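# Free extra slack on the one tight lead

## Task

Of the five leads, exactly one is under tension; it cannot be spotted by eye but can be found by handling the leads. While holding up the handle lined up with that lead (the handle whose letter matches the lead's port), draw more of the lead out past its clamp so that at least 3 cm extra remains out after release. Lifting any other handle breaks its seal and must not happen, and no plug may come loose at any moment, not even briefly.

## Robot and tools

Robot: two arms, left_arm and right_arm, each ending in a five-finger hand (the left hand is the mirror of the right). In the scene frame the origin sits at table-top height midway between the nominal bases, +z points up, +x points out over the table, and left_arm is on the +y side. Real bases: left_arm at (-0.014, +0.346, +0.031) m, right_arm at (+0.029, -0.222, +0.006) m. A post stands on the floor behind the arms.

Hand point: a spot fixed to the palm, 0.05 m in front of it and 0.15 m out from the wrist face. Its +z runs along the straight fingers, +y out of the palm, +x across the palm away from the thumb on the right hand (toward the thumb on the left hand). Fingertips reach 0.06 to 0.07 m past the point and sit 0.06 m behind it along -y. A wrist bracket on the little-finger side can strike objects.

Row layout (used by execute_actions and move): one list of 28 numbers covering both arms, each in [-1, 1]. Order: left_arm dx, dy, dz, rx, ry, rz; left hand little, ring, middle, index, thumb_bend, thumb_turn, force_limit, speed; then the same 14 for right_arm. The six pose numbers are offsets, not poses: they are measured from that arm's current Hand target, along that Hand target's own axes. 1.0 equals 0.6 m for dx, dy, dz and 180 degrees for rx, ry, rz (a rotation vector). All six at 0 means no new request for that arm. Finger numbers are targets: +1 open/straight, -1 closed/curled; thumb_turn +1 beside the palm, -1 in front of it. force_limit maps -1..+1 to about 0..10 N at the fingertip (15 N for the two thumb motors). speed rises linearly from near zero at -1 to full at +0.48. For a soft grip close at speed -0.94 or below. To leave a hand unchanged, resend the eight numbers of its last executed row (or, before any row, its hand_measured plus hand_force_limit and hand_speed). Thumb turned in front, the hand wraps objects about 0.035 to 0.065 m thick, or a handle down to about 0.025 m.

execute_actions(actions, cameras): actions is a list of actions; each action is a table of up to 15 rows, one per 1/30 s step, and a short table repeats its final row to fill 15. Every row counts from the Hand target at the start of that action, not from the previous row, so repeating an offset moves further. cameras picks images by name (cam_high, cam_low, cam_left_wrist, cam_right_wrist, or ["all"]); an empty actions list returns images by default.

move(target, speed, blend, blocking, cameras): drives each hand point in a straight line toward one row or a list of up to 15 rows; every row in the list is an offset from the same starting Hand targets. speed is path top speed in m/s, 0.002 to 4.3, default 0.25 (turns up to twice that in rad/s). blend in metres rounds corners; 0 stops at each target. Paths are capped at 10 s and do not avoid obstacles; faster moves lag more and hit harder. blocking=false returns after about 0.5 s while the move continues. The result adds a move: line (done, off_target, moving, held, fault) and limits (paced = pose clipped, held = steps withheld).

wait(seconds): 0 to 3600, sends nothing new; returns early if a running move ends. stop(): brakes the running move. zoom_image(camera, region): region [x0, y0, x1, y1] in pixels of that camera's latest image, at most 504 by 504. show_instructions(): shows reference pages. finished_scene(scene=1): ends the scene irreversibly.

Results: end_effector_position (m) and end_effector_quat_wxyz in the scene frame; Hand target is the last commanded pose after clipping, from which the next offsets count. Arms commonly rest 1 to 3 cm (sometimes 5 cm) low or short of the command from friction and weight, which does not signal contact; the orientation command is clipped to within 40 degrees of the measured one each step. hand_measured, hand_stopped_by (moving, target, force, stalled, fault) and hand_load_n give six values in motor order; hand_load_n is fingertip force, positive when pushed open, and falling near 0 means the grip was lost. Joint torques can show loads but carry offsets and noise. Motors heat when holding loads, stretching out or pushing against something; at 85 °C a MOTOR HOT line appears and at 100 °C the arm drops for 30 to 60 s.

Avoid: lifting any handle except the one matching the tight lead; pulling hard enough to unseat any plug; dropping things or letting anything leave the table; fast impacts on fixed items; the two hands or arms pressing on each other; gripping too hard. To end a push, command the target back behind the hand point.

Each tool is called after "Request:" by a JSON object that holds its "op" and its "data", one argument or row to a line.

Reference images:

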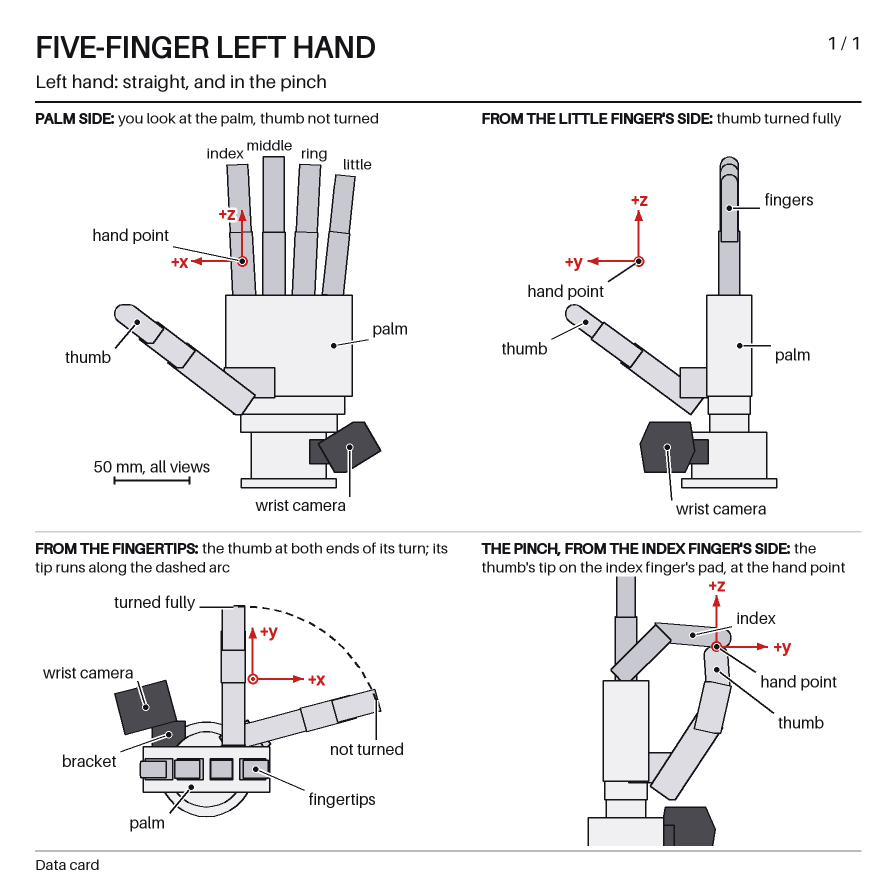

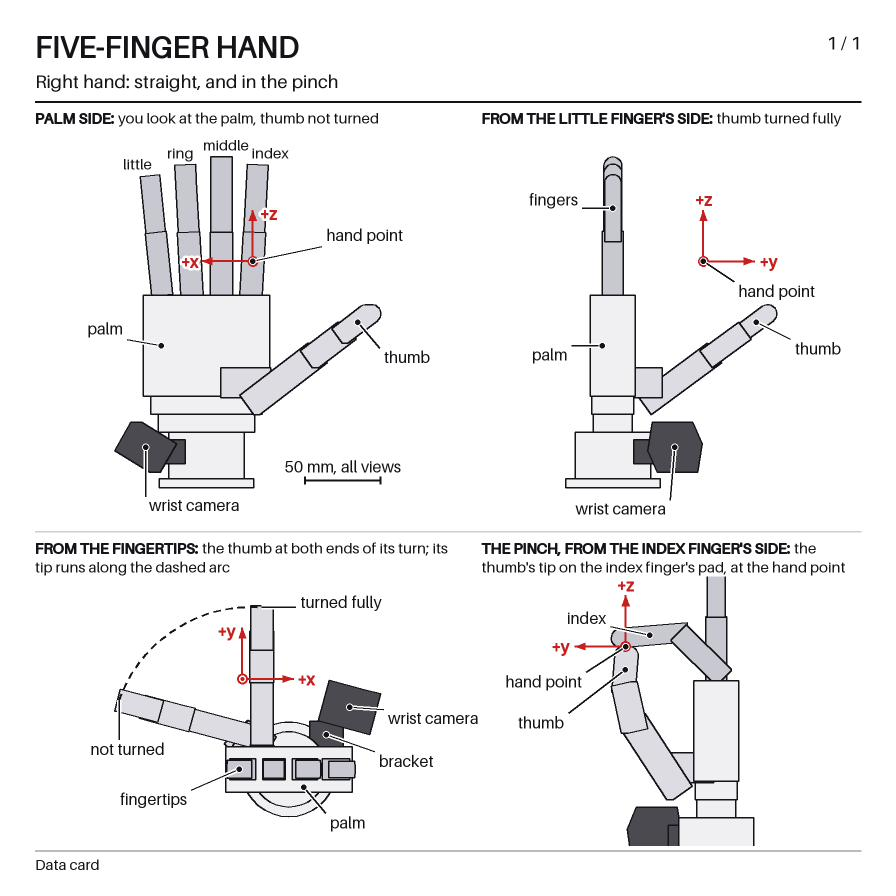

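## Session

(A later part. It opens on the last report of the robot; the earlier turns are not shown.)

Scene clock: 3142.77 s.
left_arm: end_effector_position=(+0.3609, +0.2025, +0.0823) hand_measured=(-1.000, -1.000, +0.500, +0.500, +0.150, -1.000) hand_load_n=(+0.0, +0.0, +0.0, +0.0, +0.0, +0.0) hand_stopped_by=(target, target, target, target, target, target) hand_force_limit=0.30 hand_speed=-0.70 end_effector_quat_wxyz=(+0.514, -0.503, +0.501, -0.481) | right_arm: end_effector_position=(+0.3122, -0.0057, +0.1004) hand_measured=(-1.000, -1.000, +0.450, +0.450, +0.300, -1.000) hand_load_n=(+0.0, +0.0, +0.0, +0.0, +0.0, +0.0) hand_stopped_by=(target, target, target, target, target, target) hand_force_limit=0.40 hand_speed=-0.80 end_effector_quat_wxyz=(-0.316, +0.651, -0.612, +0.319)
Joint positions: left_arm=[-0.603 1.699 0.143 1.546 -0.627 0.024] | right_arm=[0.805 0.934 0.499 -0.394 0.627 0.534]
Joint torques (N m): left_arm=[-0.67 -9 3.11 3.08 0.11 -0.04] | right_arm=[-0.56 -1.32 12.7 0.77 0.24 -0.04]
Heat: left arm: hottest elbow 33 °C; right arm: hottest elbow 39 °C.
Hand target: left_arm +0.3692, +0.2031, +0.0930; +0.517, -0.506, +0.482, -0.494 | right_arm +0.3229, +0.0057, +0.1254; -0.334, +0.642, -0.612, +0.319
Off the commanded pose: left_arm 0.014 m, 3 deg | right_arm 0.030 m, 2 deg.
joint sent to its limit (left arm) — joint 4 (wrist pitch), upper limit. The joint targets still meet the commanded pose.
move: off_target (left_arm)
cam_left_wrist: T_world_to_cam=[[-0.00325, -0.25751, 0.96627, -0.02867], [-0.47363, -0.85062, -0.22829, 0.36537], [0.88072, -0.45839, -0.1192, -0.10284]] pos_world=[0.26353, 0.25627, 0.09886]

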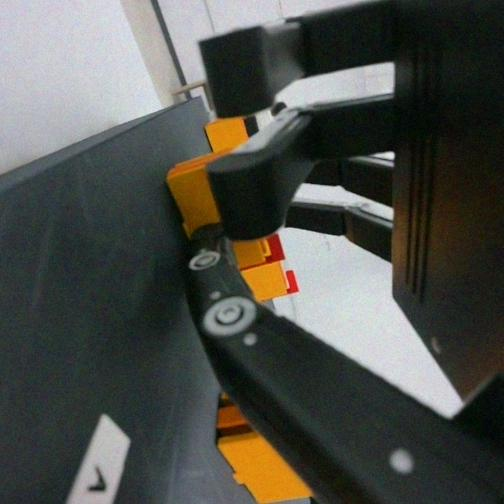

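Request:
{"op": "execute_actions", "data": {
  "actions": [
    [[-0.003,-0.002,0,0,0,0,-1,-1,0.0,0.0,0.15,-1,-0.2,-0.8,0,0,0,0,0,0,-1,-1,0.45,0.45,0.3,-1,0.4,-0.8]],
    [[0,0,0,0,0,0,-1,-1,-0.3,-0.3,0.15,-1,-0.2,-0.9,0,0,0,0,0,0,-1,-1,0.45,0.45,0.3,-1,0.4,-0.8]],
    [[0,0,0,0,0,0,-1,-1,-0.3,-0.3,0.15,-1,-0.2,-0.9,0,0,0,0,0,0,-1,-1,0.45,0.45,0.3,-1,0.4,-0.8]],
    [[0,0,0,0,0,0,-1,-1,-0.3,-0.3,0.15,-1,-0.2,-0.9,0,0,0,0,0,0,-1,-1,0.45,0.45,0.3,-1,0.4,-0.8]],
    [[0,0,0,0,0,0,-1,-1,-0.3,-0.3,-0.15,-1,0.0,-0.9,0,0,0,0,0,0,-1,-1,0.45,0.45,0.3,-1,0.4,-0.8]],
    [[0,0,0,0,0,0,-1,-1,-0.3,-0.3,-0.15,-1,0.0,-0.9,0,0,0,0,0,0,-1,-1,0.45,0.45,0.3,-1,0.4,-0.8]],
    [[0,0,0,0,0,0,-1,-1,-0.3,-0.3,-0.15,-1,0.0,-0.9,0,0,0,0,0,0,-1,-1,0.45,0.45,0.3,-1,0.4,-0.8]],
    [[0,0,0,0,0,0,-1,-1,-0.5,-0.5,-0.15,-1,0.6,-0.85,0,0,0,0,0,0,-1,-1,0.45,0.45,0.3,-1,0.4,-0.8]],
    [[0,0,0,0,0,0,-1,-1,-0.5,-0.5,-0.3,-1,0.3,-0.85,0,0,0,0,0,0,-1,-1,0.45,0.45,0.3,-1,0.4,-0.8]]
  ],
  "cameras": ["cam_left_wrist"]
}}

Request:
{"op": "zoom_image", "data": {
  "camera": "cam_left_wrist",
  "region": [240, 236, 284, 284]
}}

Scene clock: 3156.07 s.
left_arm: end_effector_position=(+0.3669, +0.2018, +0.0869) hand_measured=(-1.000, -1.000, -0.092, -0.094, +0.098, -1.000) hand_load_n=(+0.0, +0.0, +8.0, +10.0, +11.0, +0.5) hand_stopped_by=(target, target, force, force, force, target) hand_force_limit=0.30 hand_speed=-0.85 end_effector_quat_wxyz=(+0.516, -0.503, +0.494, -0.486) | right_arm: end_effector_position=(+0.3122, -0.0057, +0.1004) hand_measured=(-1.000, -1.000, +0.450, +0.450, +0.300, -1.000) hand_load_n=(+0.0, +0.0, +0.0, +0.0, +0.0, +0.0) hand_stopped_by=(target, target, target, target, target, target) hand_force_limit=0.40 hand_speed=-0.80 end_effector_quat_wxyz=(-0.316, +0.651, -0.612, +0.319)
Joint positions: left_arm=[-0.593 1.697 0.154 1.549 -0.618 0.024] | right_arm=[0.805 0.934 0.499 -0.394 0.627 0.534]
Joint torques (N m): left_arm=[-0.97 -9.41 1.8 2.93 0.03 -0.03] | right_arm=[-0.5 -1.26 12.71 0.8 0.24 -0.04]
Heat: left arm: hottest elbow 32 °C; right arm: hottest elbow 40 °C.
Hand target: left_arm +0.3691, +0.2050, +0.0940; +0.517, -0.506, +0.482, -0.494 | right_arm +0.3229, +0.0057, +0.1254; -0.334, +0.642, -0.612, +0.319
Off the commanded pose: left_arm 0.008 m, 2 deg | right_arm 0.030 m, 2 deg.
joint sent to its limit (left arm) — joint 4 (wrist pitch), upper limit. The joint targets still meet the commanded pose.
cam_left_wrist: T_world_to_cam=[[-0.01656, -0.24836, 0.96853, -0.03045], [-0.46847, -0.85383, -0.22695, 0.36726], [0.88332, -0.45749, -0.10221, -0.11048]] pos_world=[0.26913, 0.25547, 0.10155]

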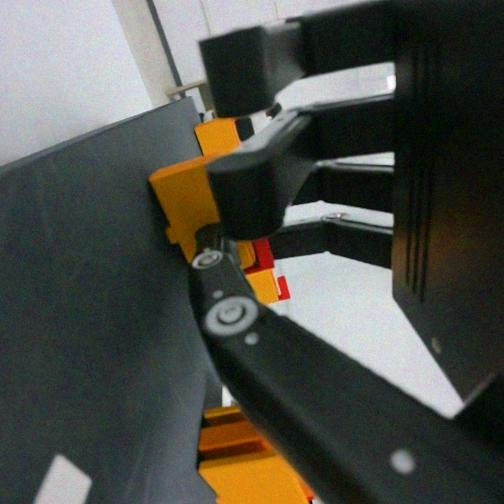

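Scaled by 10.500.

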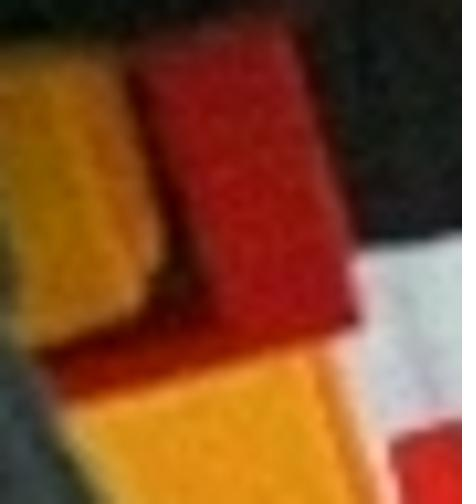

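Request:
{"op": "move", "data": {
  "target": [-0.0333,0,0.0016,0,0,0,-1,-1,-0.5,-0.5,-0.3,-1,0.3,-0.85,0,0,0,0,0,0,-1,-1,0.45,0.45,0.3,-1,0.4,-0.8],
  "speed": 0.03,
  "cameras": ["cam_left_wrist"]
}}

Request:
{"op": "zoom_image", "data": {
  "camera": "cam_left_wrist",
  "region": [240, 236, 284, 284]
}}

Scene clock: 3161.90 s.
left_arm: end_effector_position=(+0.3672, +0.2051, +0.0869) hand_measured=(-1.000, -1.000, -0.092, -0.094, +0.098, -1.000) hand_load_n=(+0.0, +0.0, +6.0, +13.5, +10.0, +3.0) hand_stopped_by=(target, target, force, force, force, target) hand_force_limit=0.30 hand_speed=-0.85 end_effector_quat_wxyz=(+0.501, -0.498, +0.501, -0.500) | right_arm: end_effector_position=(+0.3122, -0.0057, +0.1004) hand_measured=(-1.000, -1.000, +0.450, +0.450, +0.300, -1.000) hand_load_n=(+0.0, +0.0, +0.0, +0.0, +0.0, +0.0) hand_stopped_by=(target, target, target, target, target, target) hand_force_limit=0.40 hand_speed=-0.80 end_effector_quat_wxyz=(-0.316, +0.651, -0.612, +0.319)
Joint positions: left_arm=[-0.542 1.69 0.141 1.549 -0.528 0.004] | right_arm=[0.805 0.934 0.499 -0.394 0.627 0.534]
Joint torques (N m): left_arm=[1.08 -10.23 0.77 2.97 -0.6 0.1] | right_arm=[-0.67 -1.32 12.7 0.84 0.24 -0.03]
Motor temperatures (°C): left_arm=[29 26 32 24 25 28] | right_arm=[27 28 41 24 29 27]
Heat: left arm: hottest elbow 32 °C; right arm: hottest elbow 41 °C.
Hand target: left_arm +0.3691, +0.2249, +0.0941; +0.518, -0.506, +0.482, -0.494 | right_arm +0.3229, +0.0057, +0.1254; -0.334, +0.642, -0.612, +0.319
Off the commanded pose: left_arm 0.021 m, 3 deg | right_arm 0.030 m, 2 deg.
joint sent to its limit (left arm) — joint 4 (wrist pitch), upper limit. The joint targets still meet the commanded pose.
move: off_target (left_arm)
cam_left_wrist: T_world_to_cam=[[-0.02187, -0.23156, 0.97257, -0.03146], [-0.503, -0.83817, -0.21087, 0.37833], [0.86401, -0.49382, -0.09814, -0.09506]] pos_world=[0.27175, 0.26287, 0.10105]

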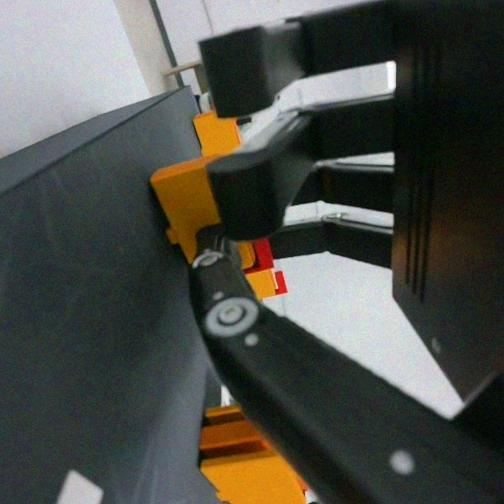

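Scaled by 10.500.

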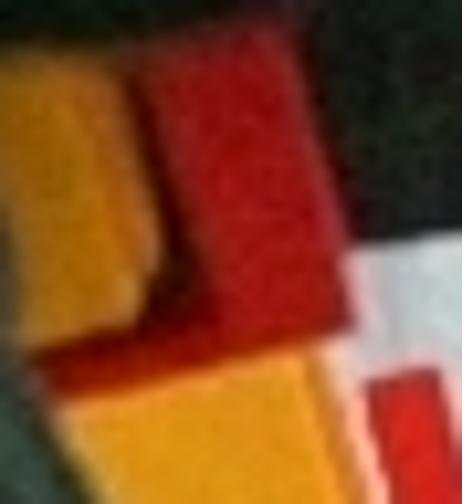

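Request:
{"op": "zoom_image", "data": {
  "camera": "cam_left_wrist",
  "region": [200, 225, 300, 305]
}}

Scaled by 5.040.

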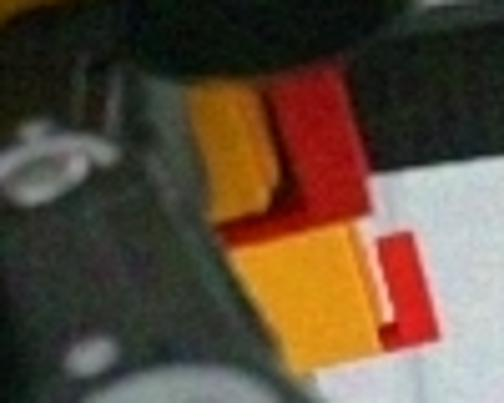

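Request:
{"op": "move", "data": {
  "target": [0.0333,0.01,-0.0016,0,0,0,-1,-1,-0.5,-0.5,-0.3,-1,0.3,-0.85,0,0,0,0,0,0,-1,-1,0.45,0.45,0.3,-1,0.4,-0.8],
  "speed": 0.04
}}

Request:
{"op": "execute_actions", "data": {
  "actions": [
    [[0,0,0,0,0,0,-1,-1,0.5,0.5,0.3,-1,0.3,-0.7,0,0,0,0,0,0,-1,-1,0.45,0.45,0.3,-1,0.4,-0.8]],
    [[0,0,0,0,0,0,-1,-1,0.5,0.5,0.3,-1,0.3,-0.7,0,0,0,0,0,0,-1,-1,0.45,0.45,0.3,-1,0.4,-0.8]],
    [[0,0,0,0,0,0,-1,-1,0.5,0.5,0.3,-1,0.3,-0.7,0,0,0,0,0,0,-1,-1,0.45,0.45,0.3,-1,0.4,-0.8]]
  ]
}}

Request:
{"op": "move", "data": {
  "target": [0,-0.1,0,0,0,0,-1,-1,0.5,0.5,0.3,-1,0.3,-0.7,0,0,0,0,0,0,-1,-1,0.45,0.45,0.3,-1,0.4,-0.8],
  "speed": 0.08
}}

Scene clock: 3253.73 s.
left_arm: end_effector_position=(+0.3676, +0.2042, +0.0867) hand_measured=(-1.000, -1.000, -0.092, -0.094, +0.098, -1.000) hand_load_n=(+0.0, +0.0, +7.5, +10.0, +10.0, +0.0) hand_stopped_by=(target, target, force, force, force, target) hand_force_limit=0.30 hand_speed=-0.85 end_effector_quat_wxyz=(+0.508, -0.511, +0.488, -0.492) | right_arm: end_effector_position=(+0.3122, -0.0057, +0.1004) hand_measured=(-1.000, -1.000, +0.450, +0.450, +0.300, -1.000) hand_load_n=(+0.0, +0.5, +0.0, +0.0, +0.0, +0.0) hand_stopped_by=(target, target, target, target, target, target) hand_force_limit=0.40 hand_speed=-0.80 end_effector_quat_wxyz=(-0.316, +0.651, -0.612, +0.319)
Joint positions: left_arm=[-0.575 1.698 0.151 1.549 -0.601 -0.005] | right_arm=[0.805 0.934 0.499 -0.394 0.627 0.534]
Joint torques (N m): left_arm=[-2.26 -7.82 2.32 2.95 -0.69 0.2] | right_arm=[-0.44 -1.26 12.7 0.83 0.24 -0.03]
Heat: left arm: hottest elbow 31 °C; right arm: hottest elbow 44 °C.
Hand target: left_arm +0.3692, +0.2049, +0.0880; +0.517, -0.506, +0.482, -0.494 | right_arm +0.3229, +0.0057, +0.1254; -0.334, +0.642, -0.612, +0.319
Off the commanded pose: left_arm 0.002 m, 1 deg | right_arm 0.030 m, 2 deg.
joint sent to its limit (left arm) — joint 4 (wrist pitch), upper limit. The joint targets still meet the commanded pose.
move: done

Scene clock: 3255.43 s.
left_arm: end_effector_position=(+0.3678, +0.2057, +0.0874) hand_measured=(-1.000, -1.000, +0.500, +0.500, +0.300, -1.000) hand_load_n=(+0.0, +0.0, +0.0, +0.0, -0.5, +0.0) hand_stopped_by=(target, target, target, target, target, target) hand_force_limit=0.30 hand_speed=-0.70 end_effector_quat_wxyz=(+0.511, -0.513, +0.485, -0.491) | right_arm: end_effector_position=(+0.3122, -0.0057, +0.1004) hand_measured=(-1.000, -1.000, +0.450, +0.450, +0.300, -1.000) hand_load_n=(+0.0, +0.0, +0.0, +0.0, -0.5, +0.0) hand_stopped_by=(target, target, target, target, target, target) hand_force_limit=0.40 hand_speed=-0.80 end_effector_quat_wxyz=(-0.316, +0.651, -0.612, +0.319)
Joint positions: left_arm=[-0.576 1.698 0.151 1.553 -0.611 -0.005] | right_arm=[0.805 0.934 0.499 -0.394 0.627 0.534]
Joint torques (N m): left_arm=[-2.14 -7.88 2.29 2.81 -0.26 0.2] | right_arm=[-0.56 -1.2 12.7 0.8 0.24 -0.03]
Heat: left arm: hottest elbow 31 °C; right arm: hottest elbow 44 °C.
Hand target: left_arm +0.3692, +0.2049, +0.0880; +0.517, -0.506, +0.482, -0.494 | right_arm +0.3229, +0.0057, +0.1254; -0.334, +0.642, -0.612, +0.319
Off the commanded pose: left_arm 0.002 m, 1 deg | right_arm 0.030 m, 2 deg.
joint sent to its limit (left arm) — joint 4 (wrist pitch), upper limit. The joint targets still meet the commanded pose.

Scene clock: 3256.73 s.
left_arm: end_effector_position=(+0.3635, +0.2102, +0.1429) hand_measured=(-1.000, -1.000, +0.500, +0.500, +0.300, -1.000) hand_load_n=(+0.0, +0.0, +0.0, +0.0, +0.0, +0.0) hand_stopped_by=(target, target, target, target, target, target) hand_force_limit=0.30 hand_speed=-0.70 end_effector_quat_wxyz=(+0.515, -0.511, +0.480, -0.492) | right_arm: end_effector_position=(+0.3122, -0.0057, +0.1004) hand_measured=(-1.000, -1.000, +0.450, +0.450, +0.300, -1.000) hand_load_n=(+0.0, +0.0, +0.0, +0.0, -0.5, +0.0) hand_stopped_by=(target, target, target, target, target, target) hand_force_limit=0.40 hand_speed=-0.80 end_effector_quat_wxyz=(-0.316, +0.651, -0.612, +0.319)
Joint positions: left_arm=[-0.576 1.271 0.147 1.142 -0.617 0.002] | right_arm=[0.805 0.934 0.499 -0.394 0.627 0.534]
Joint torques (N m): left_arm=[-2.55 -5.83 6.86 2.19 -0.13 0.2] | right_arm=[-0.38 -1.2 12.71 0.83 0.24 -0.03]
Heat: left arm: hottest elbow 31 °C; right arm: hottest elbow 44 °C.
Hand target: left_arm +0.3678, +0.2049, +0.1480; +0.517, -0.506, +0.482, -0.494 | right_arm +0.3229, +0.0057, +0.1254; -0.334, +0.642, -0.612, +0.319
Off the commanded pose: left_arm 0.008 m, 1 deg | right_arm 0.030 m, 2 deg.
move: done

Request:
{"op": "execute_actions", "data": {
  "actions": []
}}

Scene clock: 3274.90 s.
left_arm: end_effector_position=(+0.3635, +0.2102, +0.1429) hand_measured=(-1.000, -1.000, +0.500, +0.500, +0.300, -1.000) hand_load_n=(+0.0, +0.0, -0.5, +0.0, +0.0, +0.0) hand_stopped_by=(target, target, target, target, target, target) hand_force_limit=0.30 hand_speed=-0.70 end_effector_quat_wxyz=(+0.515, -0.511, +0.480, -0.492) | right_arm: end_effector_position=(+0.3122, -0.0057, +0.1004) hand_measured=(-1.000, -1.000, +0.450, +0.450, +0.300, -1.000) hand_load_n=(+0.0, +0.0, +0.0, +0.0, +0.0, +0.0) hand_stopped_by=(target, target, target, target, target, target) hand_force_limit=0.40 hand_speed=-0.80 end_effector_quat_wxyz=(-0.316, +0.651, -0.612, +0.319)
Joint positions: left_arm=[-0.576 1.271 0.147 1.142 -0.617 0.002] | right_arm=[0.805 0.934 0.499 -0.394 0.627 0.534]
Joint velocities: within noise
Joint torques (N m): left_arm=[-2.49 -5.83 6.8 2.06 -0.12 0.2] | right_arm=[-0.56 -1.2 12.71 0.8 0.25 -0.04]
Motor temperatures (°C): left_arm=[29 26 32 24 25 27] | right_arm=[27 28 44 24 28 27]
Heat: left arm: hottest elbow 32 °C; right arm: hottest elbow 44 °C.
Hand target: left_arm +0.3678, +0.2049, +0.1480; +0.517, -0.506, +0.482, -0.494 | right_arm +0.3229, +0.0057, +0.1254; -0.334, +0.642, -0.612, +0.319
Off the commanded pose: left_arm 0.008 m, 1 deg | right_arm 0.030 m, 2 deg.
camera_calibration:
cam_left_wrist: T_world_to_cam=[[-0.02391, -0.22036, 0.97513, -0.08685], [-0.45268, -0.86729, -0.20709, 0.37987], [0.89135, -0.44637, -0.07902, -0.10652]] pos_world=[0.26483, 0.26277, 0.15494]
cam_right_wrist: T_world_to_cam=[[-0.53216, -0.28751, -0.79633, 0.24788], [-0.56194, 0.82347, 0.07822, 0.17298], [0.63327, 0.48912, -0.59978, -0.01957]] pos_world=[0.24151, -0.0616, 0.17212]

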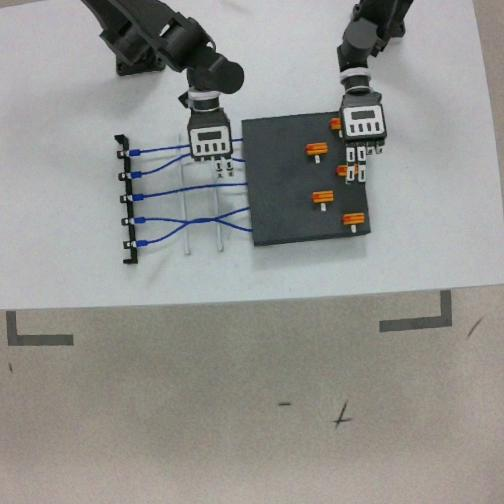

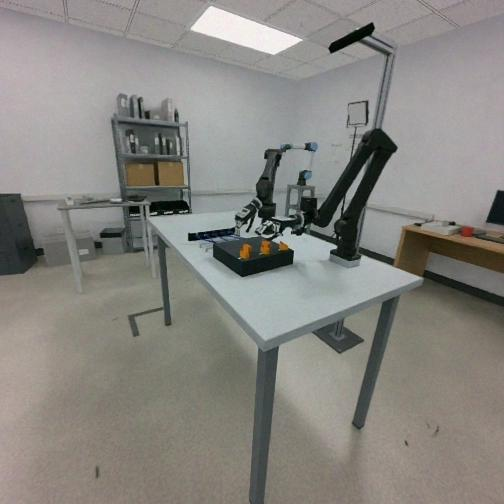

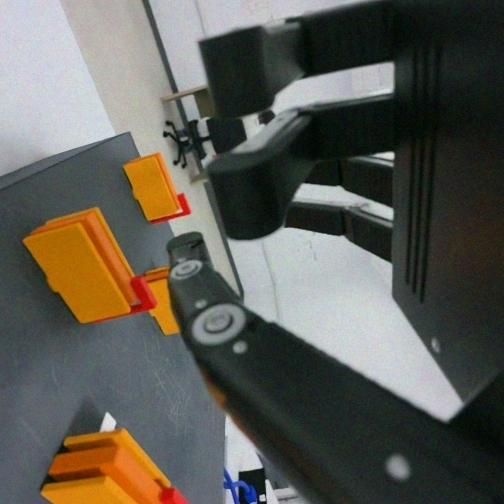

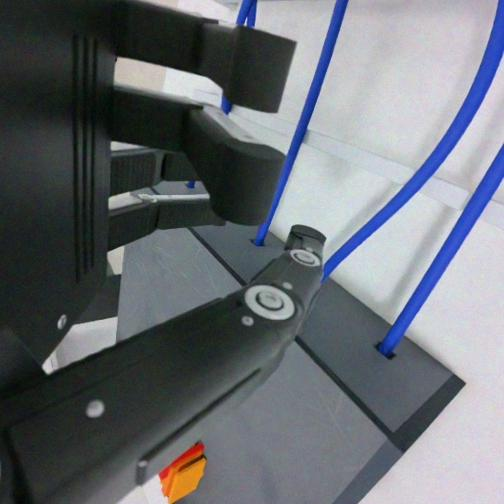

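Request:
{"op": "zoom_image", "data": {
  "camera": "cam_left_wrist",
  "region": [10, 190, 200, 340]
}}

Request:
{"op": "zoom_image", "data": {
  "camera": "cam_left_wrist",
  "region": [30, 400, 230, 504]
}}

Scaled by 2.653.

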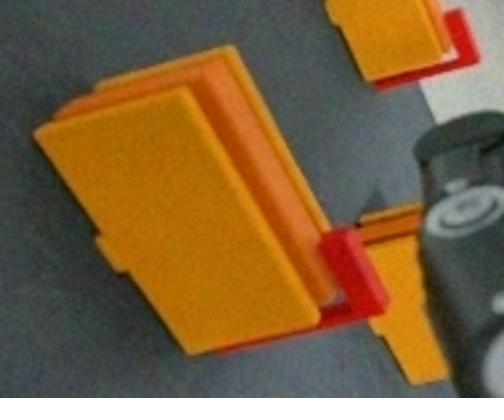

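Scaled by 2.520.

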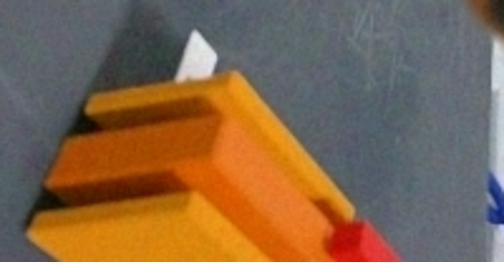

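Request:
{"op": "move", "data": {
  "target": [0.0522, 0.0217, -0.0055, -0.028, 0, 0, -1, -1, 1, 1, 0.05, -1, 0.3, -0.5, 0, 0, 0, 0, 0, 0, -1, -1, 0.45, 0.45, 0.3, -1, 0.4, -0.8],
  "speed": 0.06,
  "cameras": ["cam_left_wrist"]
}}

Scene clock: 3476.00 s.
left_arm: end_effector_position=(+0.3581, +0.1879, +0.1206) hand_measured=(-1.000, -1.000, +1.000, +1.000, +0.050, -1.000) hand_load_n=(+0.0, +0.0, +0.0, +0.0, +0.5, +0.0) hand_stopped_by=(target, target, target, target, target, target) hand_force_limit=0.30 hand_speed=-0.50 end_effector_quat_wxyz=(+0.500, -0.528, +0.514, -0.454) | right_arm: end_effector_position=(+0.3122, -0.0057, +0.1004) hand_measured=(-1.000, -1.000, +0.450, +0.450, +0.300, -1.000) hand_load_n=(+0.0, +0.0, +0.0, +0.0, +0.0, +0.0) hand_stopped_by=(target, target, target, target, target, target) hand_force_limit=0.40 hand_speed=-0.80 end_effector_quat_wxyz=(-0.316, +0.651, -0.612, +0.319)
Joint positions: left_arm=[-0.668 1.27 0.197 0.957 -0.714 -0.042] | right_arm=[0.805 0.934 0.499 -0.394 0.627 0.534]
Joint torques (N m): left_arm=[-3.14 -6.83 8.35 2.03 -0.24 -0.04] | right_arm=[-0.5 -1.14 12.71 0.83 0.24 -0.04]
Heat: left arm: hottest elbow 33 °C; right arm: hottest elbow 46 °C.
Hand target: left_arm +0.3663, +0.1735, +0.1351; +0.495, -0.528, +0.503, -0.472 | right_arm +0.3229, +0.0057, +0.1254; -0.334, +0.642, -0.612, +0.319
Off the commanded pose: left_arm 0.022 m, 3 deg | right_arm 0.030 m, 2 deg.
move: off_target (left_arm)
cam_left_wrist: T_world_to_cam=[[0.0796, -0.25665, 0.96322, -0.09896], [-0.46821, -0.86269, -0.19117, 0.35615], [0.88002, -0.43578, -0.18884, -0.09818]] pos_world=[0.26103, 0.23907, 0.14486]

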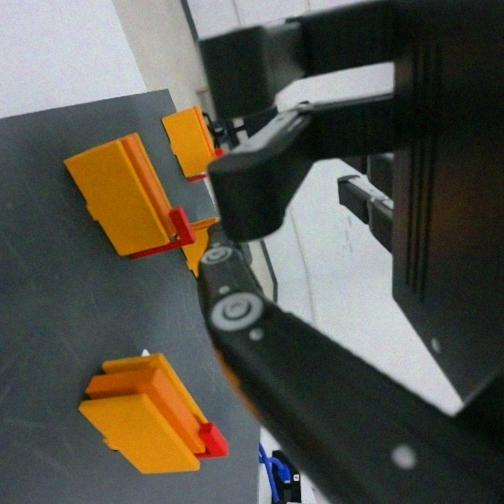

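Request:
{"op": "zoom_image", "data": {
  "camera": "cam_left_wrist",
  "region": [120, 180, 260, 300]
}}

Scaled by 3.600.

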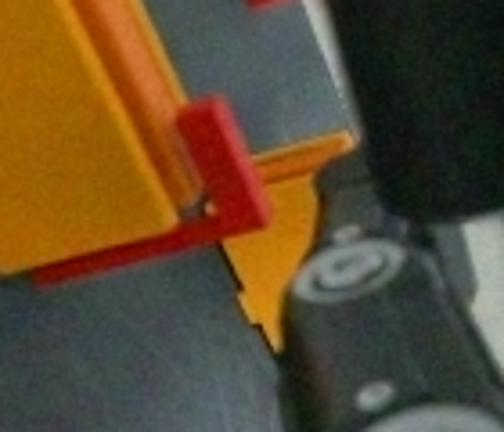

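Request:
{"op": "move", "data": {
  "target": [0.0118, 0.0256, 0.0073, 0, 0, 0, -1, -1, 1, 1, 0.05, -1, 0.3, -0.5, 0, 0, 0, 0, 0, 0, -1, -1, 0.45, 0.45, 0.3, -1, 0.4, -0.8],
  "speed": 0.03,
  "cameras": ["cam_left_wrist"]
}}

Scene clock: 3510.97 s.
left_arm: end_effector_position=(+0.3612, +0.1825, +0.1051) hand_measured=(-1.000, -1.000, +1.000, +1.000, +0.050, -1.000) hand_load_n=(+0.0, +0.0, +0.0, +0.0, +0.5, +0.0) hand_stopped_by=(target, target, target, target, target, target) hand_force_limit=0.30 hand_speed=-0.50 end_effector_quat_wxyz=(+0.499, -0.530, +0.518, -0.449) | right_arm: end_effector_position=(+0.3122, -0.0057, +0.1004) hand_measured=(-1.000, -1.000, +0.450, +0.450, +0.300, -1.000) hand_load_n=(+0.0, +0.0, +0.0, +0.0, +0.0, +0.0) hand_stopped_by=(target, target, target, target, target, target) hand_force_limit=0.40 hand_speed=-0.80 end_effector_quat_wxyz=(-0.316, +0.651, -0.612, +0.319)
Joint positions: left_arm=[-0.679 1.369 0.206 1.032 -0.726 -0.046] | right_arm=[0.805 0.934 0.499 -0.394 0.627 0.534]
Joint torques (N m): left_arm=[-3.19 -6.59 7.39 3 -0.25 -0.1] | right_arm=[-0.56 -1.2 12.67 0.81 0.25 -0.03]
Heat: left arm: hottest elbow 35 °C; right arm: hottest elbow 47 °C.
Hand target: left_arm +0.3700, +0.1665, +0.1193; +0.495, -0.528, +0.503, -0.472 | right_arm +0.3229, +0.0057, +0.1254; -0.334, +0.642, -0.612, +0.319
Off the commanded pose: left_arm 0.023 m, 3 deg | right_arm 0.030 m, 2 deg.
move: off_target (left_arm)
cam_left_wrist: T_world_to_cam=[[0.09017, -0.26277, 0.96064, -0.0881], [-0.46876, -0.86224, -0.19185, 0.35025], [0.87871, -0.433, -0.20092, -0.10482]] pos_world=[0.26423, 0.23347, 0.13077]

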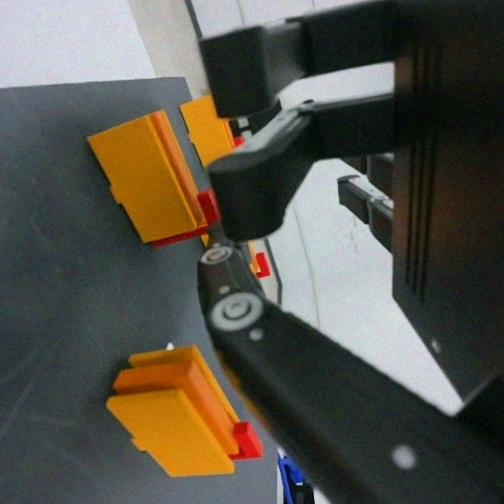

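Request:
{"op": "zoom_image", "data": {
  "camera": "cam_left_wrist",
  "region": [150, 170, 280, 290]
}}

Scaled by 3.877.

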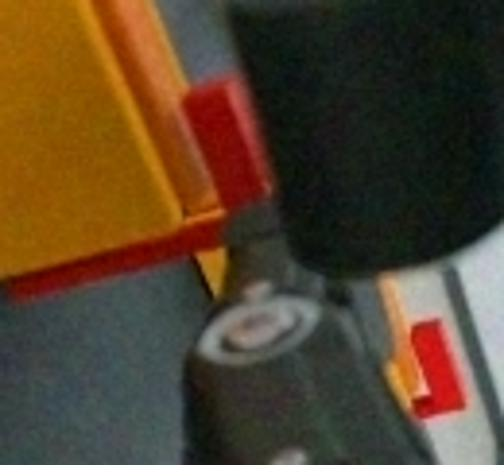

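Request:
{"op": "move", "data": {
  "target": [0.0035, 0.0105, -0.0005, 0, 0, 0, -1, -1, 1, 1, 0.05, -1, 0.3, -0.5, 0, 0, 0, 0, 0, 0, -1, -1, 0.45, 0.45, 0.3, -1, 0.4, -0.8],
  "speed": 0.03,
  "cameras": ["cam_left_wrist"]
}}

Request:
{"op": "zoom_image", "data": {
  "camera": "cam_left_wrist",
  "region": [150, 150, 280, 280]
}}

Scene clock: 3528.60 s.
left_arm: end_effector_position=(+0.3610, +0.1804, +0.0995) hand_measured=(-1.000, -1.000, +1.000, +1.000, +0.050, -1.000) hand_load_n=(+0.0, +0.0, -0.5, +0.0, +0.0, +0.0) hand_stopped_by=(target, target, target, target, target, target) hand_force_limit=0.30 hand_speed=-0.50 end_effector_quat_wxyz=(+0.500, -0.530, +0.518, -0.449) | right_arm: end_effector_position=(+0.3122, -0.0057, +0.1004) hand_measured=(-1.000, -1.000, +0.450, +0.450, +0.300, -1.000) hand_load_n=(+0.0, +0.0, +0.0, -0.5, +0.0, +0.0) hand_stopped_by=(target, target, target, target, target, target) hand_force_limit=0.40 hand_speed=-0.80 end_effector_quat_wxyz=(-0.316, +0.651, -0.612, +0.319)
Joint positions: left_arm=[-0.687 1.409 0.206 1.073 -0.735 -0.046] | right_arm=[0.805 0.934 0.499 -0.394 0.627 0.534]
Joint torques (N m): left_arm=[-3.14 -6.83 7.02 3.06 -0.26 -0.09] | right_arm=[-0.56 -1.26 12.71 0.81 0.25 -0.03]
Heat: left arm: hottest elbow 34 °C; right arm: hottest elbow 47 °C.
Hand target: left_arm +0.3694, +0.1645, +0.1130; +0.495, -0.529, +0.503, -0.472 | right_arm +0.3229, +0.0057, +0.1254; -0.334, +0.642, -0.612, +0.319
Off the commanded pose: left_arm 0.023 m, 3 deg | right_arm 0.030 m, 2 deg.
move: off_target (left_arm)
cam_left_wrist: T_world_to_cam=[[0.0896, -0.26281, 0.96068, -0.08302], [-0.46825, -0.86242, -0.19226, 0.34713], [0.87904, -0.43261, -0.20033, -0.10699]] pos_world=[0.26403, 0.23127, 0.12507]

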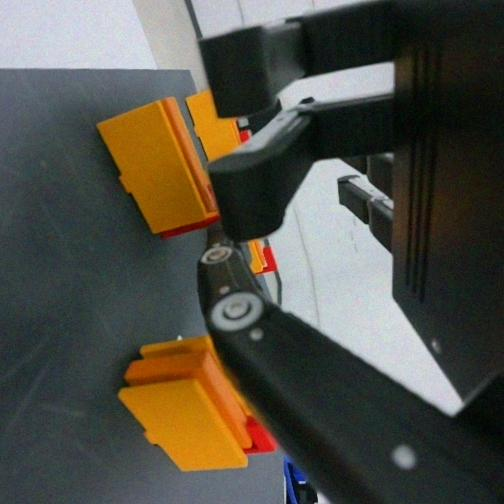

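Scaled by 3.877.

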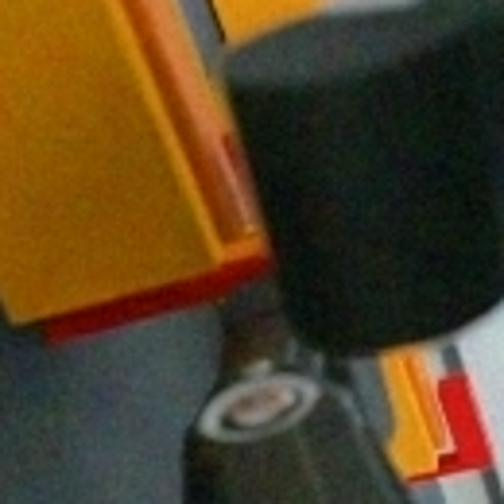

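Request:
{"op": "move", "data": {
  "target": [0.001, -0.0012, 0.02, 0, 0, 0, -1, -1, 1, 1, 0.05, -1, 0.3, -0.5, 0, 0, 0, 0, 0, 0, -1, -1, 0.45, 0.45, 0.3, -1, 0.4, -0.8],
  "speed": 0.03,
  "cameras": ["cam_left_wrist"]
}}

Request:
{"op": "zoom_image", "data": {
  "camera": "cam_left_wrist",
  "region": [150, 150, 280, 280]
}}

Scene clock: 3537.07 s.
left_arm: end_effector_position=(+0.3688, +0.1692, +0.1014) hand_measured=(-1.000, -1.000, +1.000, +1.000, +0.050, -1.000) hand_load_n=(+0.0, +0.0, +0.0, +0.0, +0.0, +0.0) hand_stopped_by=(target, target, target, target, target, target) hand_force_limit=0.30 hand_speed=-0.50 end_effector_quat_wxyz=(+0.494, -0.524, +0.521, -0.458) | right_arm: end_effector_position=(+0.3122, -0.0057, +0.1004) hand_measured=(-1.000, -1.000, +0.450, +0.450, +0.300, -1.000) hand_load_n=(+0.0, +0.0, -0.5, +0.0, +0.0, +0.0) hand_stopped_by=(target, target, target, target, target, target) hand_force_limit=0.40 hand_speed=-0.80 end_effector_quat_wxyz=(-0.316, +0.651, -0.612, +0.319)
Joint positions: left_arm=[-0.687 1.432 0.232 1.076 -0.712 -0.046] | right_arm=[0.805 0.934 0.499 -0.394 0.627 0.534]
Joint torques (N m): left_arm=[-0.85 -7.18 6.95 3.04 0.03 -0.05] | right_arm=[-0.56 -1.2 12.7 0.81 0.24 -0.02]
Heat: left arm: hottest elbow 34 °C; right arm: hottest elbow 47 °C.
Hand target: left_arm +0.3815, +0.1644, +0.1132; +0.495, -0.528, +0.503, -0.472 | right_arm +0.3229, +0.0057, +0.1254; -0.334, +0.642, -0.612, +0.319
Off the commanded pose: left_arm 0.018 m, 3 deg | right_arm 0.030 m, 2 deg.
move: off_target (left_arm)
cam_left_wrist: T_world_to_cam=[[0.07972, -0.25796, 0.96286, -0.08585], [-0.48693, -0.85293, -0.18819, 0.34639], [0.8698, -0.45384, -0.1936, -0.11201]] pos_world=[0.27294, 0.22247, 0.12616]

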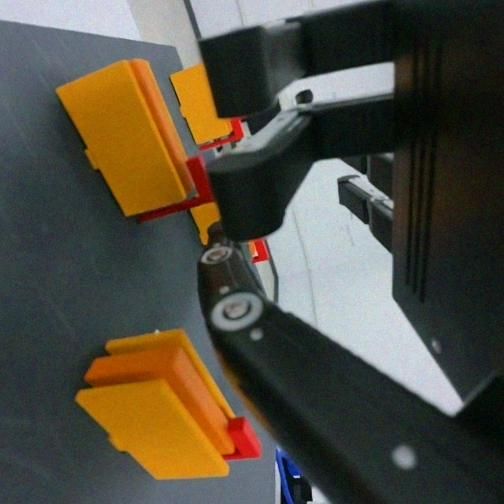

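Scaled by 3.877.

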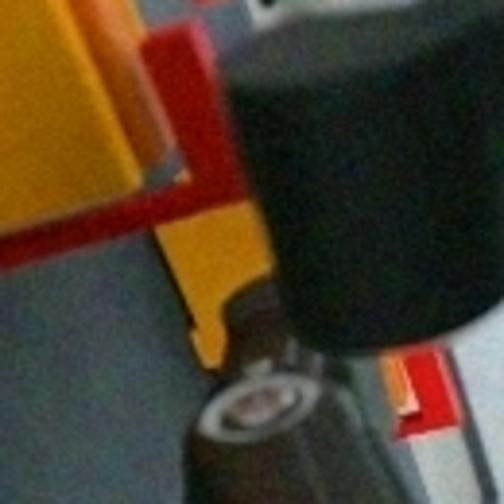

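Request:
{"op": "move", "data": {
  "target": [-0.0226, 0, 0.0011, 0, 0, 0, -1, -1, 1, 1, 0.05, -1, 0.3, -0.5, 0, 0, 0, 0, 0, 0, -1, -1, 0.45, 0.45, 0.3, -1, 0.4, -0.8],
  "speed": 0.03,
  "cameras": ["cam_left_wrist"]
}}

Request:
{"op": "zoom_image", "data": {
  "camera": "cam_left_wrist",
  "region": [150, 150, 280, 280]
}}

Scene clock: 3544.93 s.
left_arm: end_effector_position=(+0.3749, +0.1752, +0.1029) hand_measured=(-1.000, -1.000, +1.000, +1.000, +0.050, -1.000) hand_load_n=(+0.0, +0.0, +0.0, +0.0, +0.0, +0.0) hand_stopped_by=(target, target, target, target, target, target) hand_force_limit=0.30 hand_speed=-0.50 end_effector_quat_wxyz=(+0.491, -0.525, +0.519, -0.462) | right_arm: end_effector_position=(+0.3122, -0.0057, +0.1004) hand_measured=(-1.000, -1.000, +0.450, +0.450, +0.300, -1.000) hand_load_n=(+0.0, +0.0, +0.0, +0.0, +0.0, +0.0) hand_stopped_by=(target, target, target, target, target, target) hand_force_limit=0.40 hand_speed=-0.80 end_effector_quat_wxyz=(-0.316, +0.651, -0.612, +0.319)
Joint positions: left_arm=[-0.649 1.432 0.232 1.085 -0.669 -0.046] | right_arm=[0.805 0.934 0.499 -0.394 0.627 0.534]
Joint torques (N m): left_arm=[-0.56 -8.47 5.34 3.08 0.03 0] | right_arm=[-0.56 -1.26 12.7 0.79 0.25 -0.04]
Heat: left arm: hottest elbow 34 °C; right arm: hottest elbow 47 °C.
Hand target: left_arm +0.3816, +0.1780, +0.1131; +0.495, -0.529, +0.503, -0.472 | right_arm +0.3229, +0.0057, +0.1254; -0.334, +0.642, -0.612, +0.319
Off the commanded pose: left_arm 0.012 m, 2 deg | right_arm 0.030 m, 2 deg.
move: off_target (left_arm)
cam_left_wrist: T_world_to_cam=[[0.07496, -0.24925, 0.96553, -0.08631], [-0.48959, -0.85272, -0.18212, 0.3551], [0.86872, -0.45906, -0.18595, -0.11375]] pos_world=[0.27914, 0.22907, 0.12686]

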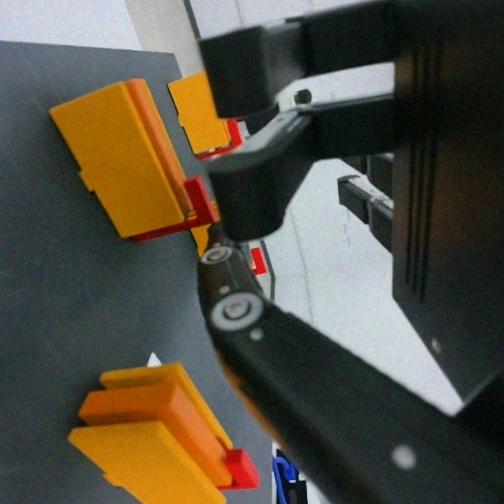

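Scaled by 3.877.

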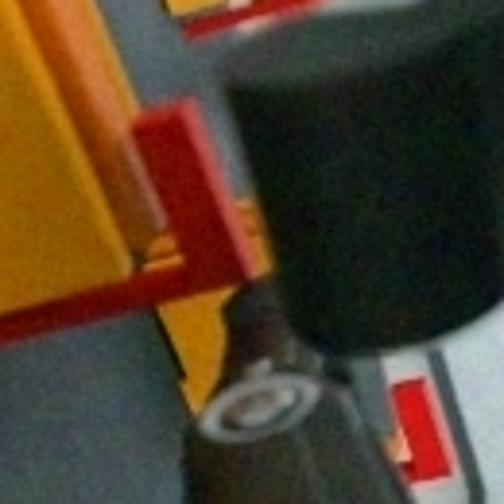

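Request:
{"op": "move", "data": {
  "target": [-0.0011, 0.0015, -0.0232, 0, 0, 0, -1, -1, 1, 1, 0.05, -1, 0.3, -0.5, 0, 0, 0, 0, 0, 0, -1, -1, 0.45, 0.45, 0.3, -1, 0.4, -0.8],
  "speed": 0.03
}}

Scene clock: 3549.20 s.
left_arm: end_effector_position=(+0.3688, +0.1854, +0.1051) hand_measured=(-1.000, -1.000, +1.000, +1.000, +0.050, -1.000) hand_load_n=(+0.0, +0.0, +0.0, +0.0, +0.0, +0.0) hand_stopped_by=(target, target, target, target, target, target) hand_force_limit=0.30 hand_speed=-0.50 end_effector_quat_wxyz=(+0.499, -0.530, +0.511, -0.457) | right_arm: end_effector_position=(+0.3122, -0.0057, +0.1004) hand_measured=(-1.000, -1.000, +0.450, +0.450, +0.300, -1.000) hand_load_n=(+0.0, +0.0, +0.0, +0.0, +0.0, +0.0) hand_stopped_by=(target, target, target, target, target, target) hand_force_limit=0.40 hand_speed=-0.80 end_effector_quat_wxyz=(-0.316, +0.651, -0.612, +0.319)
Joint positions: left_arm=[-0.649 1.405 0.21 1.085 -0.696 -0.046] | right_arm=[0.805 0.934 0.499 -0.394 0.627 0.534]
Joint torques (N m): left_arm=[-3.14 -8.18 4.81 2.96 -0.23 -0.05] | right_arm=[-0.56 -1.26 12.71 0.83 0.25 -0.02]
Heat: left arm: hottest elbow 34 °C; right arm: hottest elbow 47 °C.
Hand target: left_arm +0.3676, +0.1780, +0.1131; +0.495, -0.529, +0.503, -0.472 | right_arm +0.3229, +0.0057, +0.1254; -0.334, +0.642, -0.612, +0.319
Off the commanded pose: left_arm 0.011 m, 2 deg | right_arm 0.030 m, 2 deg.
move: off_target (left_arm)

Request:
{"op": "move", "data": {
  "target": [0.0064, 0.0103, -0.005, 0, 0, 0, -1, -1, 1, 1, 0.05, -1, 0.3, -0.5, 0, 0, 0, 0, 0, 0, -1, -1, 0.45, 0.45, 0.3, -1, 0.4, -0.8],
  "speed": 0.03,
  "cameras": ["cam_left_wrist"]
}}

Request:
{"op": "zoom_image", "data": {
  "camera": "cam_left_wrist",
  "region": [150, 150, 280, 280]
}}

Scene clock: 3555.37 s.
left_arm: end_effector_position=(+0.3672, +0.1804, +0.1056) hand_measured=(-1.000, -1.000, +1.000, +1.000, +0.050, -1.000) hand_load_n=(+0.0, +0.0, +0.0, +0.0, +0.0, +0.0) hand_stopped_by=(target, target, target, target, target, target) hand_force_limit=0.30 hand_speed=-0.50 end_effector_quat_wxyz=(+0.500, -0.529, +0.506, -0.462) | right_arm: end_effector_position=(+0.3122, -0.0057, +0.1004) hand_measured=(-1.000, -1.000, +0.450, +0.450, +0.300, -1.000) hand_load_n=(+0.0, +0.0, +0.0, +0.0, +0.0, +0.0) hand_stopped_by=(target, target, target, target, target, target) hand_force_limit=0.40 hand_speed=-0.80 end_effector_quat_wxyz=(-0.316, +0.651, -0.612, +0.319)
Joint positions: left_arm=[-0.67 1.425 0.21 1.119 -0.717 -0.046] | right_arm=[0.805 0.934 0.499 -0.394 0.627 0.534]
Joint torques (N m): left_arm=[-3.08 -6.89 4.4 2.95 -0.23 -0.07] | right_arm=[-0.5 -1.32 12.74 0.8 0.24 -0.03]
Heat: left arm: hottest elbow 33 °C; right arm: hottest elbow 47 °C.
Hand target: left_arm +0.3644, +0.1740, +0.1071; +0.495, -0.528, +0.503, -0.472 | right_arm +0.3229, +0.0057, +0.1254; -0.334, +0.642, -0.612, +0.319
Off the commanded pose: left_arm 0.007 m, 1 deg | right_arm 0.030 m, 2 deg.
move: done
cam_left_wrist: T_world_to_cam=[[0.06434, -0.24065, 0.96848, -0.08499], [-0.46356, -0.86664, -0.18455, 0.34946], [0.88373, -0.43707, -0.16732, -0.11561]] pos_world=[0.26963, 0.23187, 0.12746]

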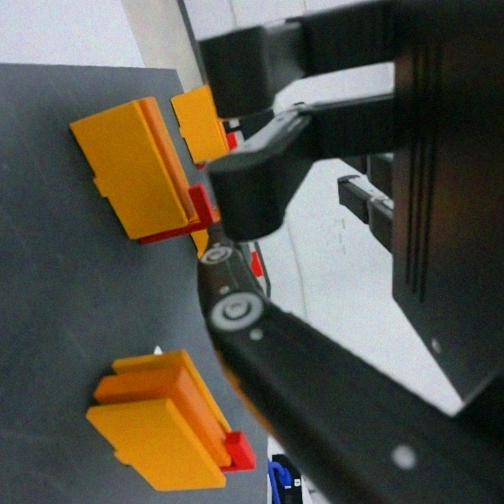

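Scaled by 3.877.

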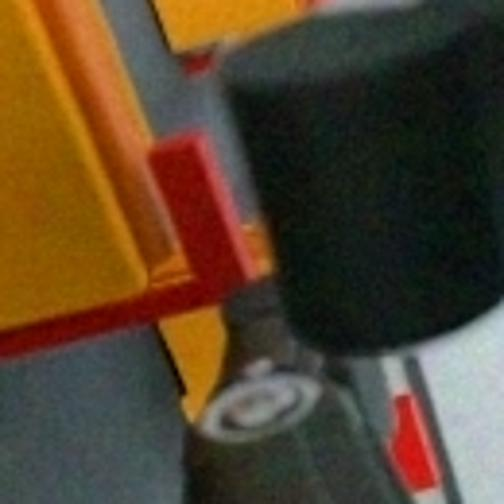

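Request:
{"op": "move", "data": {
  "target": [0.0, 0.0117, -0.002, 0, 0, 0, -1, -1, 1, 1, 0.05, -1, 0.3, -0.5, 0, 0, 0, 0, 0, 0, -1, -1, 0.45, 0.45, 0.3, -1, 0.4, -0.8],
  "speed": 0.03,
  "cameras": ["cam_left_wrist"]
}}

Request:
{"op": "zoom_image", "data": {
  "camera": "cam_left_wrist",
  "region": [150, 150, 280, 280]
}}

Scene clock: 3561.43 s.
left_arm: end_effector_position=(+0.3649, +0.1811, +0.0974) hand_measured=(-1.000, -1.000, +1.000, +1.000, +0.050, -1.000) hand_load_n=(+0.0, +0.0, +0.0, +0.0, +0.0, +0.0) hand_stopped_by=(target, target, target, target, target, target) hand_force_limit=0.30 hand_speed=-0.50 end_effector_quat_wxyz=(+0.500, -0.530, +0.507, -0.461) | right_arm: end_effector_position=(+0.3122, -0.0057, +0.1004) hand_measured=(-1.000, -1.000, +0.450, +0.450, +0.300, -1.000) hand_load_n=(+0.0, +0.0, +0.0, +0.0, +0.0, +0.0) hand_stopped_by=(target, target, target, target, target, target) hand_force_limit=0.40 hand_speed=-0.80 end_effector_quat_wxyz=(-0.316, +0.651, -0.612, +0.319)
Joint positions: left_arm=[-0.674 1.47 0.202 1.168 -0.722 -0.047] | right_arm=[0.805 0.934 0.499 -0.394 0.627 0.534]
Joint torques (N m): left_arm=[-3.25 -7.24 4.15 3.06 -0.23 -0.07] | right_arm=[-0.67 -1.26 12.72 0.8 0.25 -0.03]
Heat: left arm: hottest elbow 33 °C; right arm: hottest elbow 47 °C.
Hand target: left_arm +0.3627, +0.1738, +0.1002; +0.495, -0.528, +0.503, -0.472 | right_arm +0.3229, +0.0057, +0.1254; -0.334, +0.642, -0.612, +0.319
Off the commanded pose: left_arm 0.008 m, 2 deg | right_arm 0.030 m, 2 deg.
move: done
cam_left_wrist: T_world_to_cam=[[0.06719, -0.24252, 0.96781, -0.07739], [-0.46339, -0.86663, -0.185, 0.34748], [0.8836, -0.43605, -0.17062, -0.11443]] pos_world=[0.26733, 0.23247, 0.11966]

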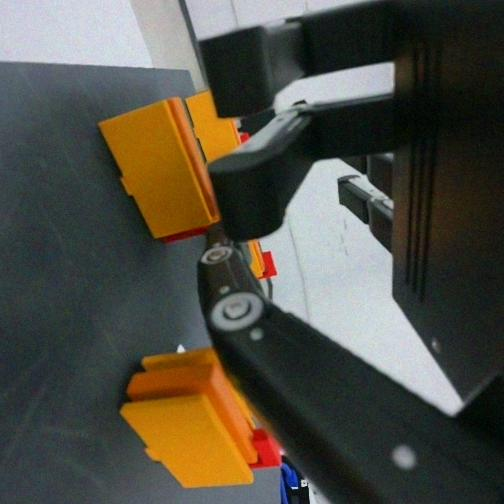

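Scaled by 3.877.

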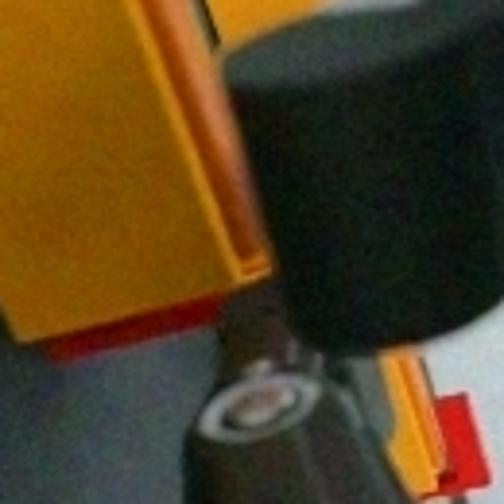

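Request:
{"op": "execute_actions", "data": {
  "actions": [
    [[0.0195, -0.0045, -0.018, 0, 0, 0, -1, -1, 1, 1, 0.05, -1, 0.3, -0.5, 0, 0, 0, 0, 0, 0, -1, -1, 0.45, 0.45, 0.3, -1, 0.4, -0.8]]
  ]
}}

Scene clock: 3569.80 s.
left_arm: end_effector_position=(+0.3530, +0.1669, +0.0997) hand_measured=(-1.000, -1.000, +1.000, +1.000, +0.050, -1.000) hand_load_n=(+0.0, +0.0, +0.0, +0.0, +0.0, +0.0) hand_stopped_by=(target, target, target, target, target, target) hand_force_limit=0.30 hand_speed=-0.50 end_effector_quat_wxyz=(+0.500, -0.526, +0.507, -0.465) | right_arm: end_effector_position=(+0.3122, -0.0057, +0.1004) hand_measured=(-1.000, -1.000, +0.450, +0.450, +0.300, -1.000) hand_load_n=(+0.5, +0.0, +0.0, +0.0, +0.0, +0.0) hand_stopped_by=(target, target, target, target, target, target) hand_force_limit=0.40 hand_speed=-0.80 end_effector_quat_wxyz=(-0.316, +0.651, -0.612, +0.319)
Joint positions: left_arm=[-0.748 1.462 0.199 1.166 -0.788 -0.051] | right_arm=[0.805 0.934 0.499 -0.394 0.627 0.534]
Joint torques (N m): left_arm=[-2.61 -8.41 4.6 1.98 -0.22 -0.1] | right_arm=[-0.5 -1.2 12.7 0.81 0.25 -0.03]
Heat: left arm: hottest elbow 33 °C; right arm: hottest elbow 47 °C.
Hand target: left_arm +0.3527, +0.1617, +0.1035; +0.495, -0.528, +0.503, -0.472 | right_arm +0.3229, +0.0057, +0.1254; -0.334, +0.642, -0.612, +0.319
Off the commanded pose: left_arm 0.007 m, 1 deg | right_arm 0.030 m, 2 deg.

Request:
{"op": "execute_actions", "data": {
  "actions": [
    [[-0.0366, 0, 0.0018, 0, 0, 0, -1, -1, 1, 1, 0.05, -1, 0.3, -0.5, 0, 0, 0, 0, 0, 0, -1, -1, 0.45, 0.45, 0.3, -1, 0.4, -0.8]]
  ]
}}

Scene clock: 3575.30 s.
left_arm: end_effector_position=(+0.3487, +0.1813, +0.0977) hand_measured=(-1.000, -1.000, +1.000, +1.000, +0.050, -1.000) hand_load_n=(+0.0, +0.0, +0.0, +0.0, +0.0, +0.0) hand_stopped_by=(target, target, target, target, target, target) hand_force_limit=0.30 hand_speed=-0.50 end_effector_quat_wxyz=(+0.494, -0.524, +0.513, -0.467) | right_arm: end_effector_position=(+0.3122, -0.0057, +0.1004) hand_measured=(-1.000, -1.000, +0.450, +0.450, +0.300, -1.000) hand_load_n=(+0.0, +0.0, +0.0, -0.5, +0.0, +0.0) hand_stopped_by=(target, target, target, target, target, target) hand_force_limit=0.40 hand_speed=-0.80 end_effector_quat_wxyz=(-0.316, +0.651, -0.612, +0.319)
Joint positions: left_arm=[-0.699 1.43 0.162 1.166 -0.723 -0.051] | right_arm=[0.805 0.934 0.499 -0.394 0.627 0.534]
Joint torques (N m): left_arm=[-0.79 -7.65 4.3 2.55 0.03 -0.01] | right_arm=[-0.62 -1.26 12.71 0.83 0.24 -0.03]
Heat: left arm: hottest elbow 33 °C; right arm: hottest elbow 47 °C.
Hand target: left_arm +0.3526, +0.1837, +0.1033; +0.495, -0.528, +0.503, -0.472 | right_arm +0.3229, +0.0057, +0.1254; -0.334, +0.642, -0.612, +0.319
Off the commanded pose: left_arm 0.007 m, 1 deg | right_arm 0.030 m, 2 deg.


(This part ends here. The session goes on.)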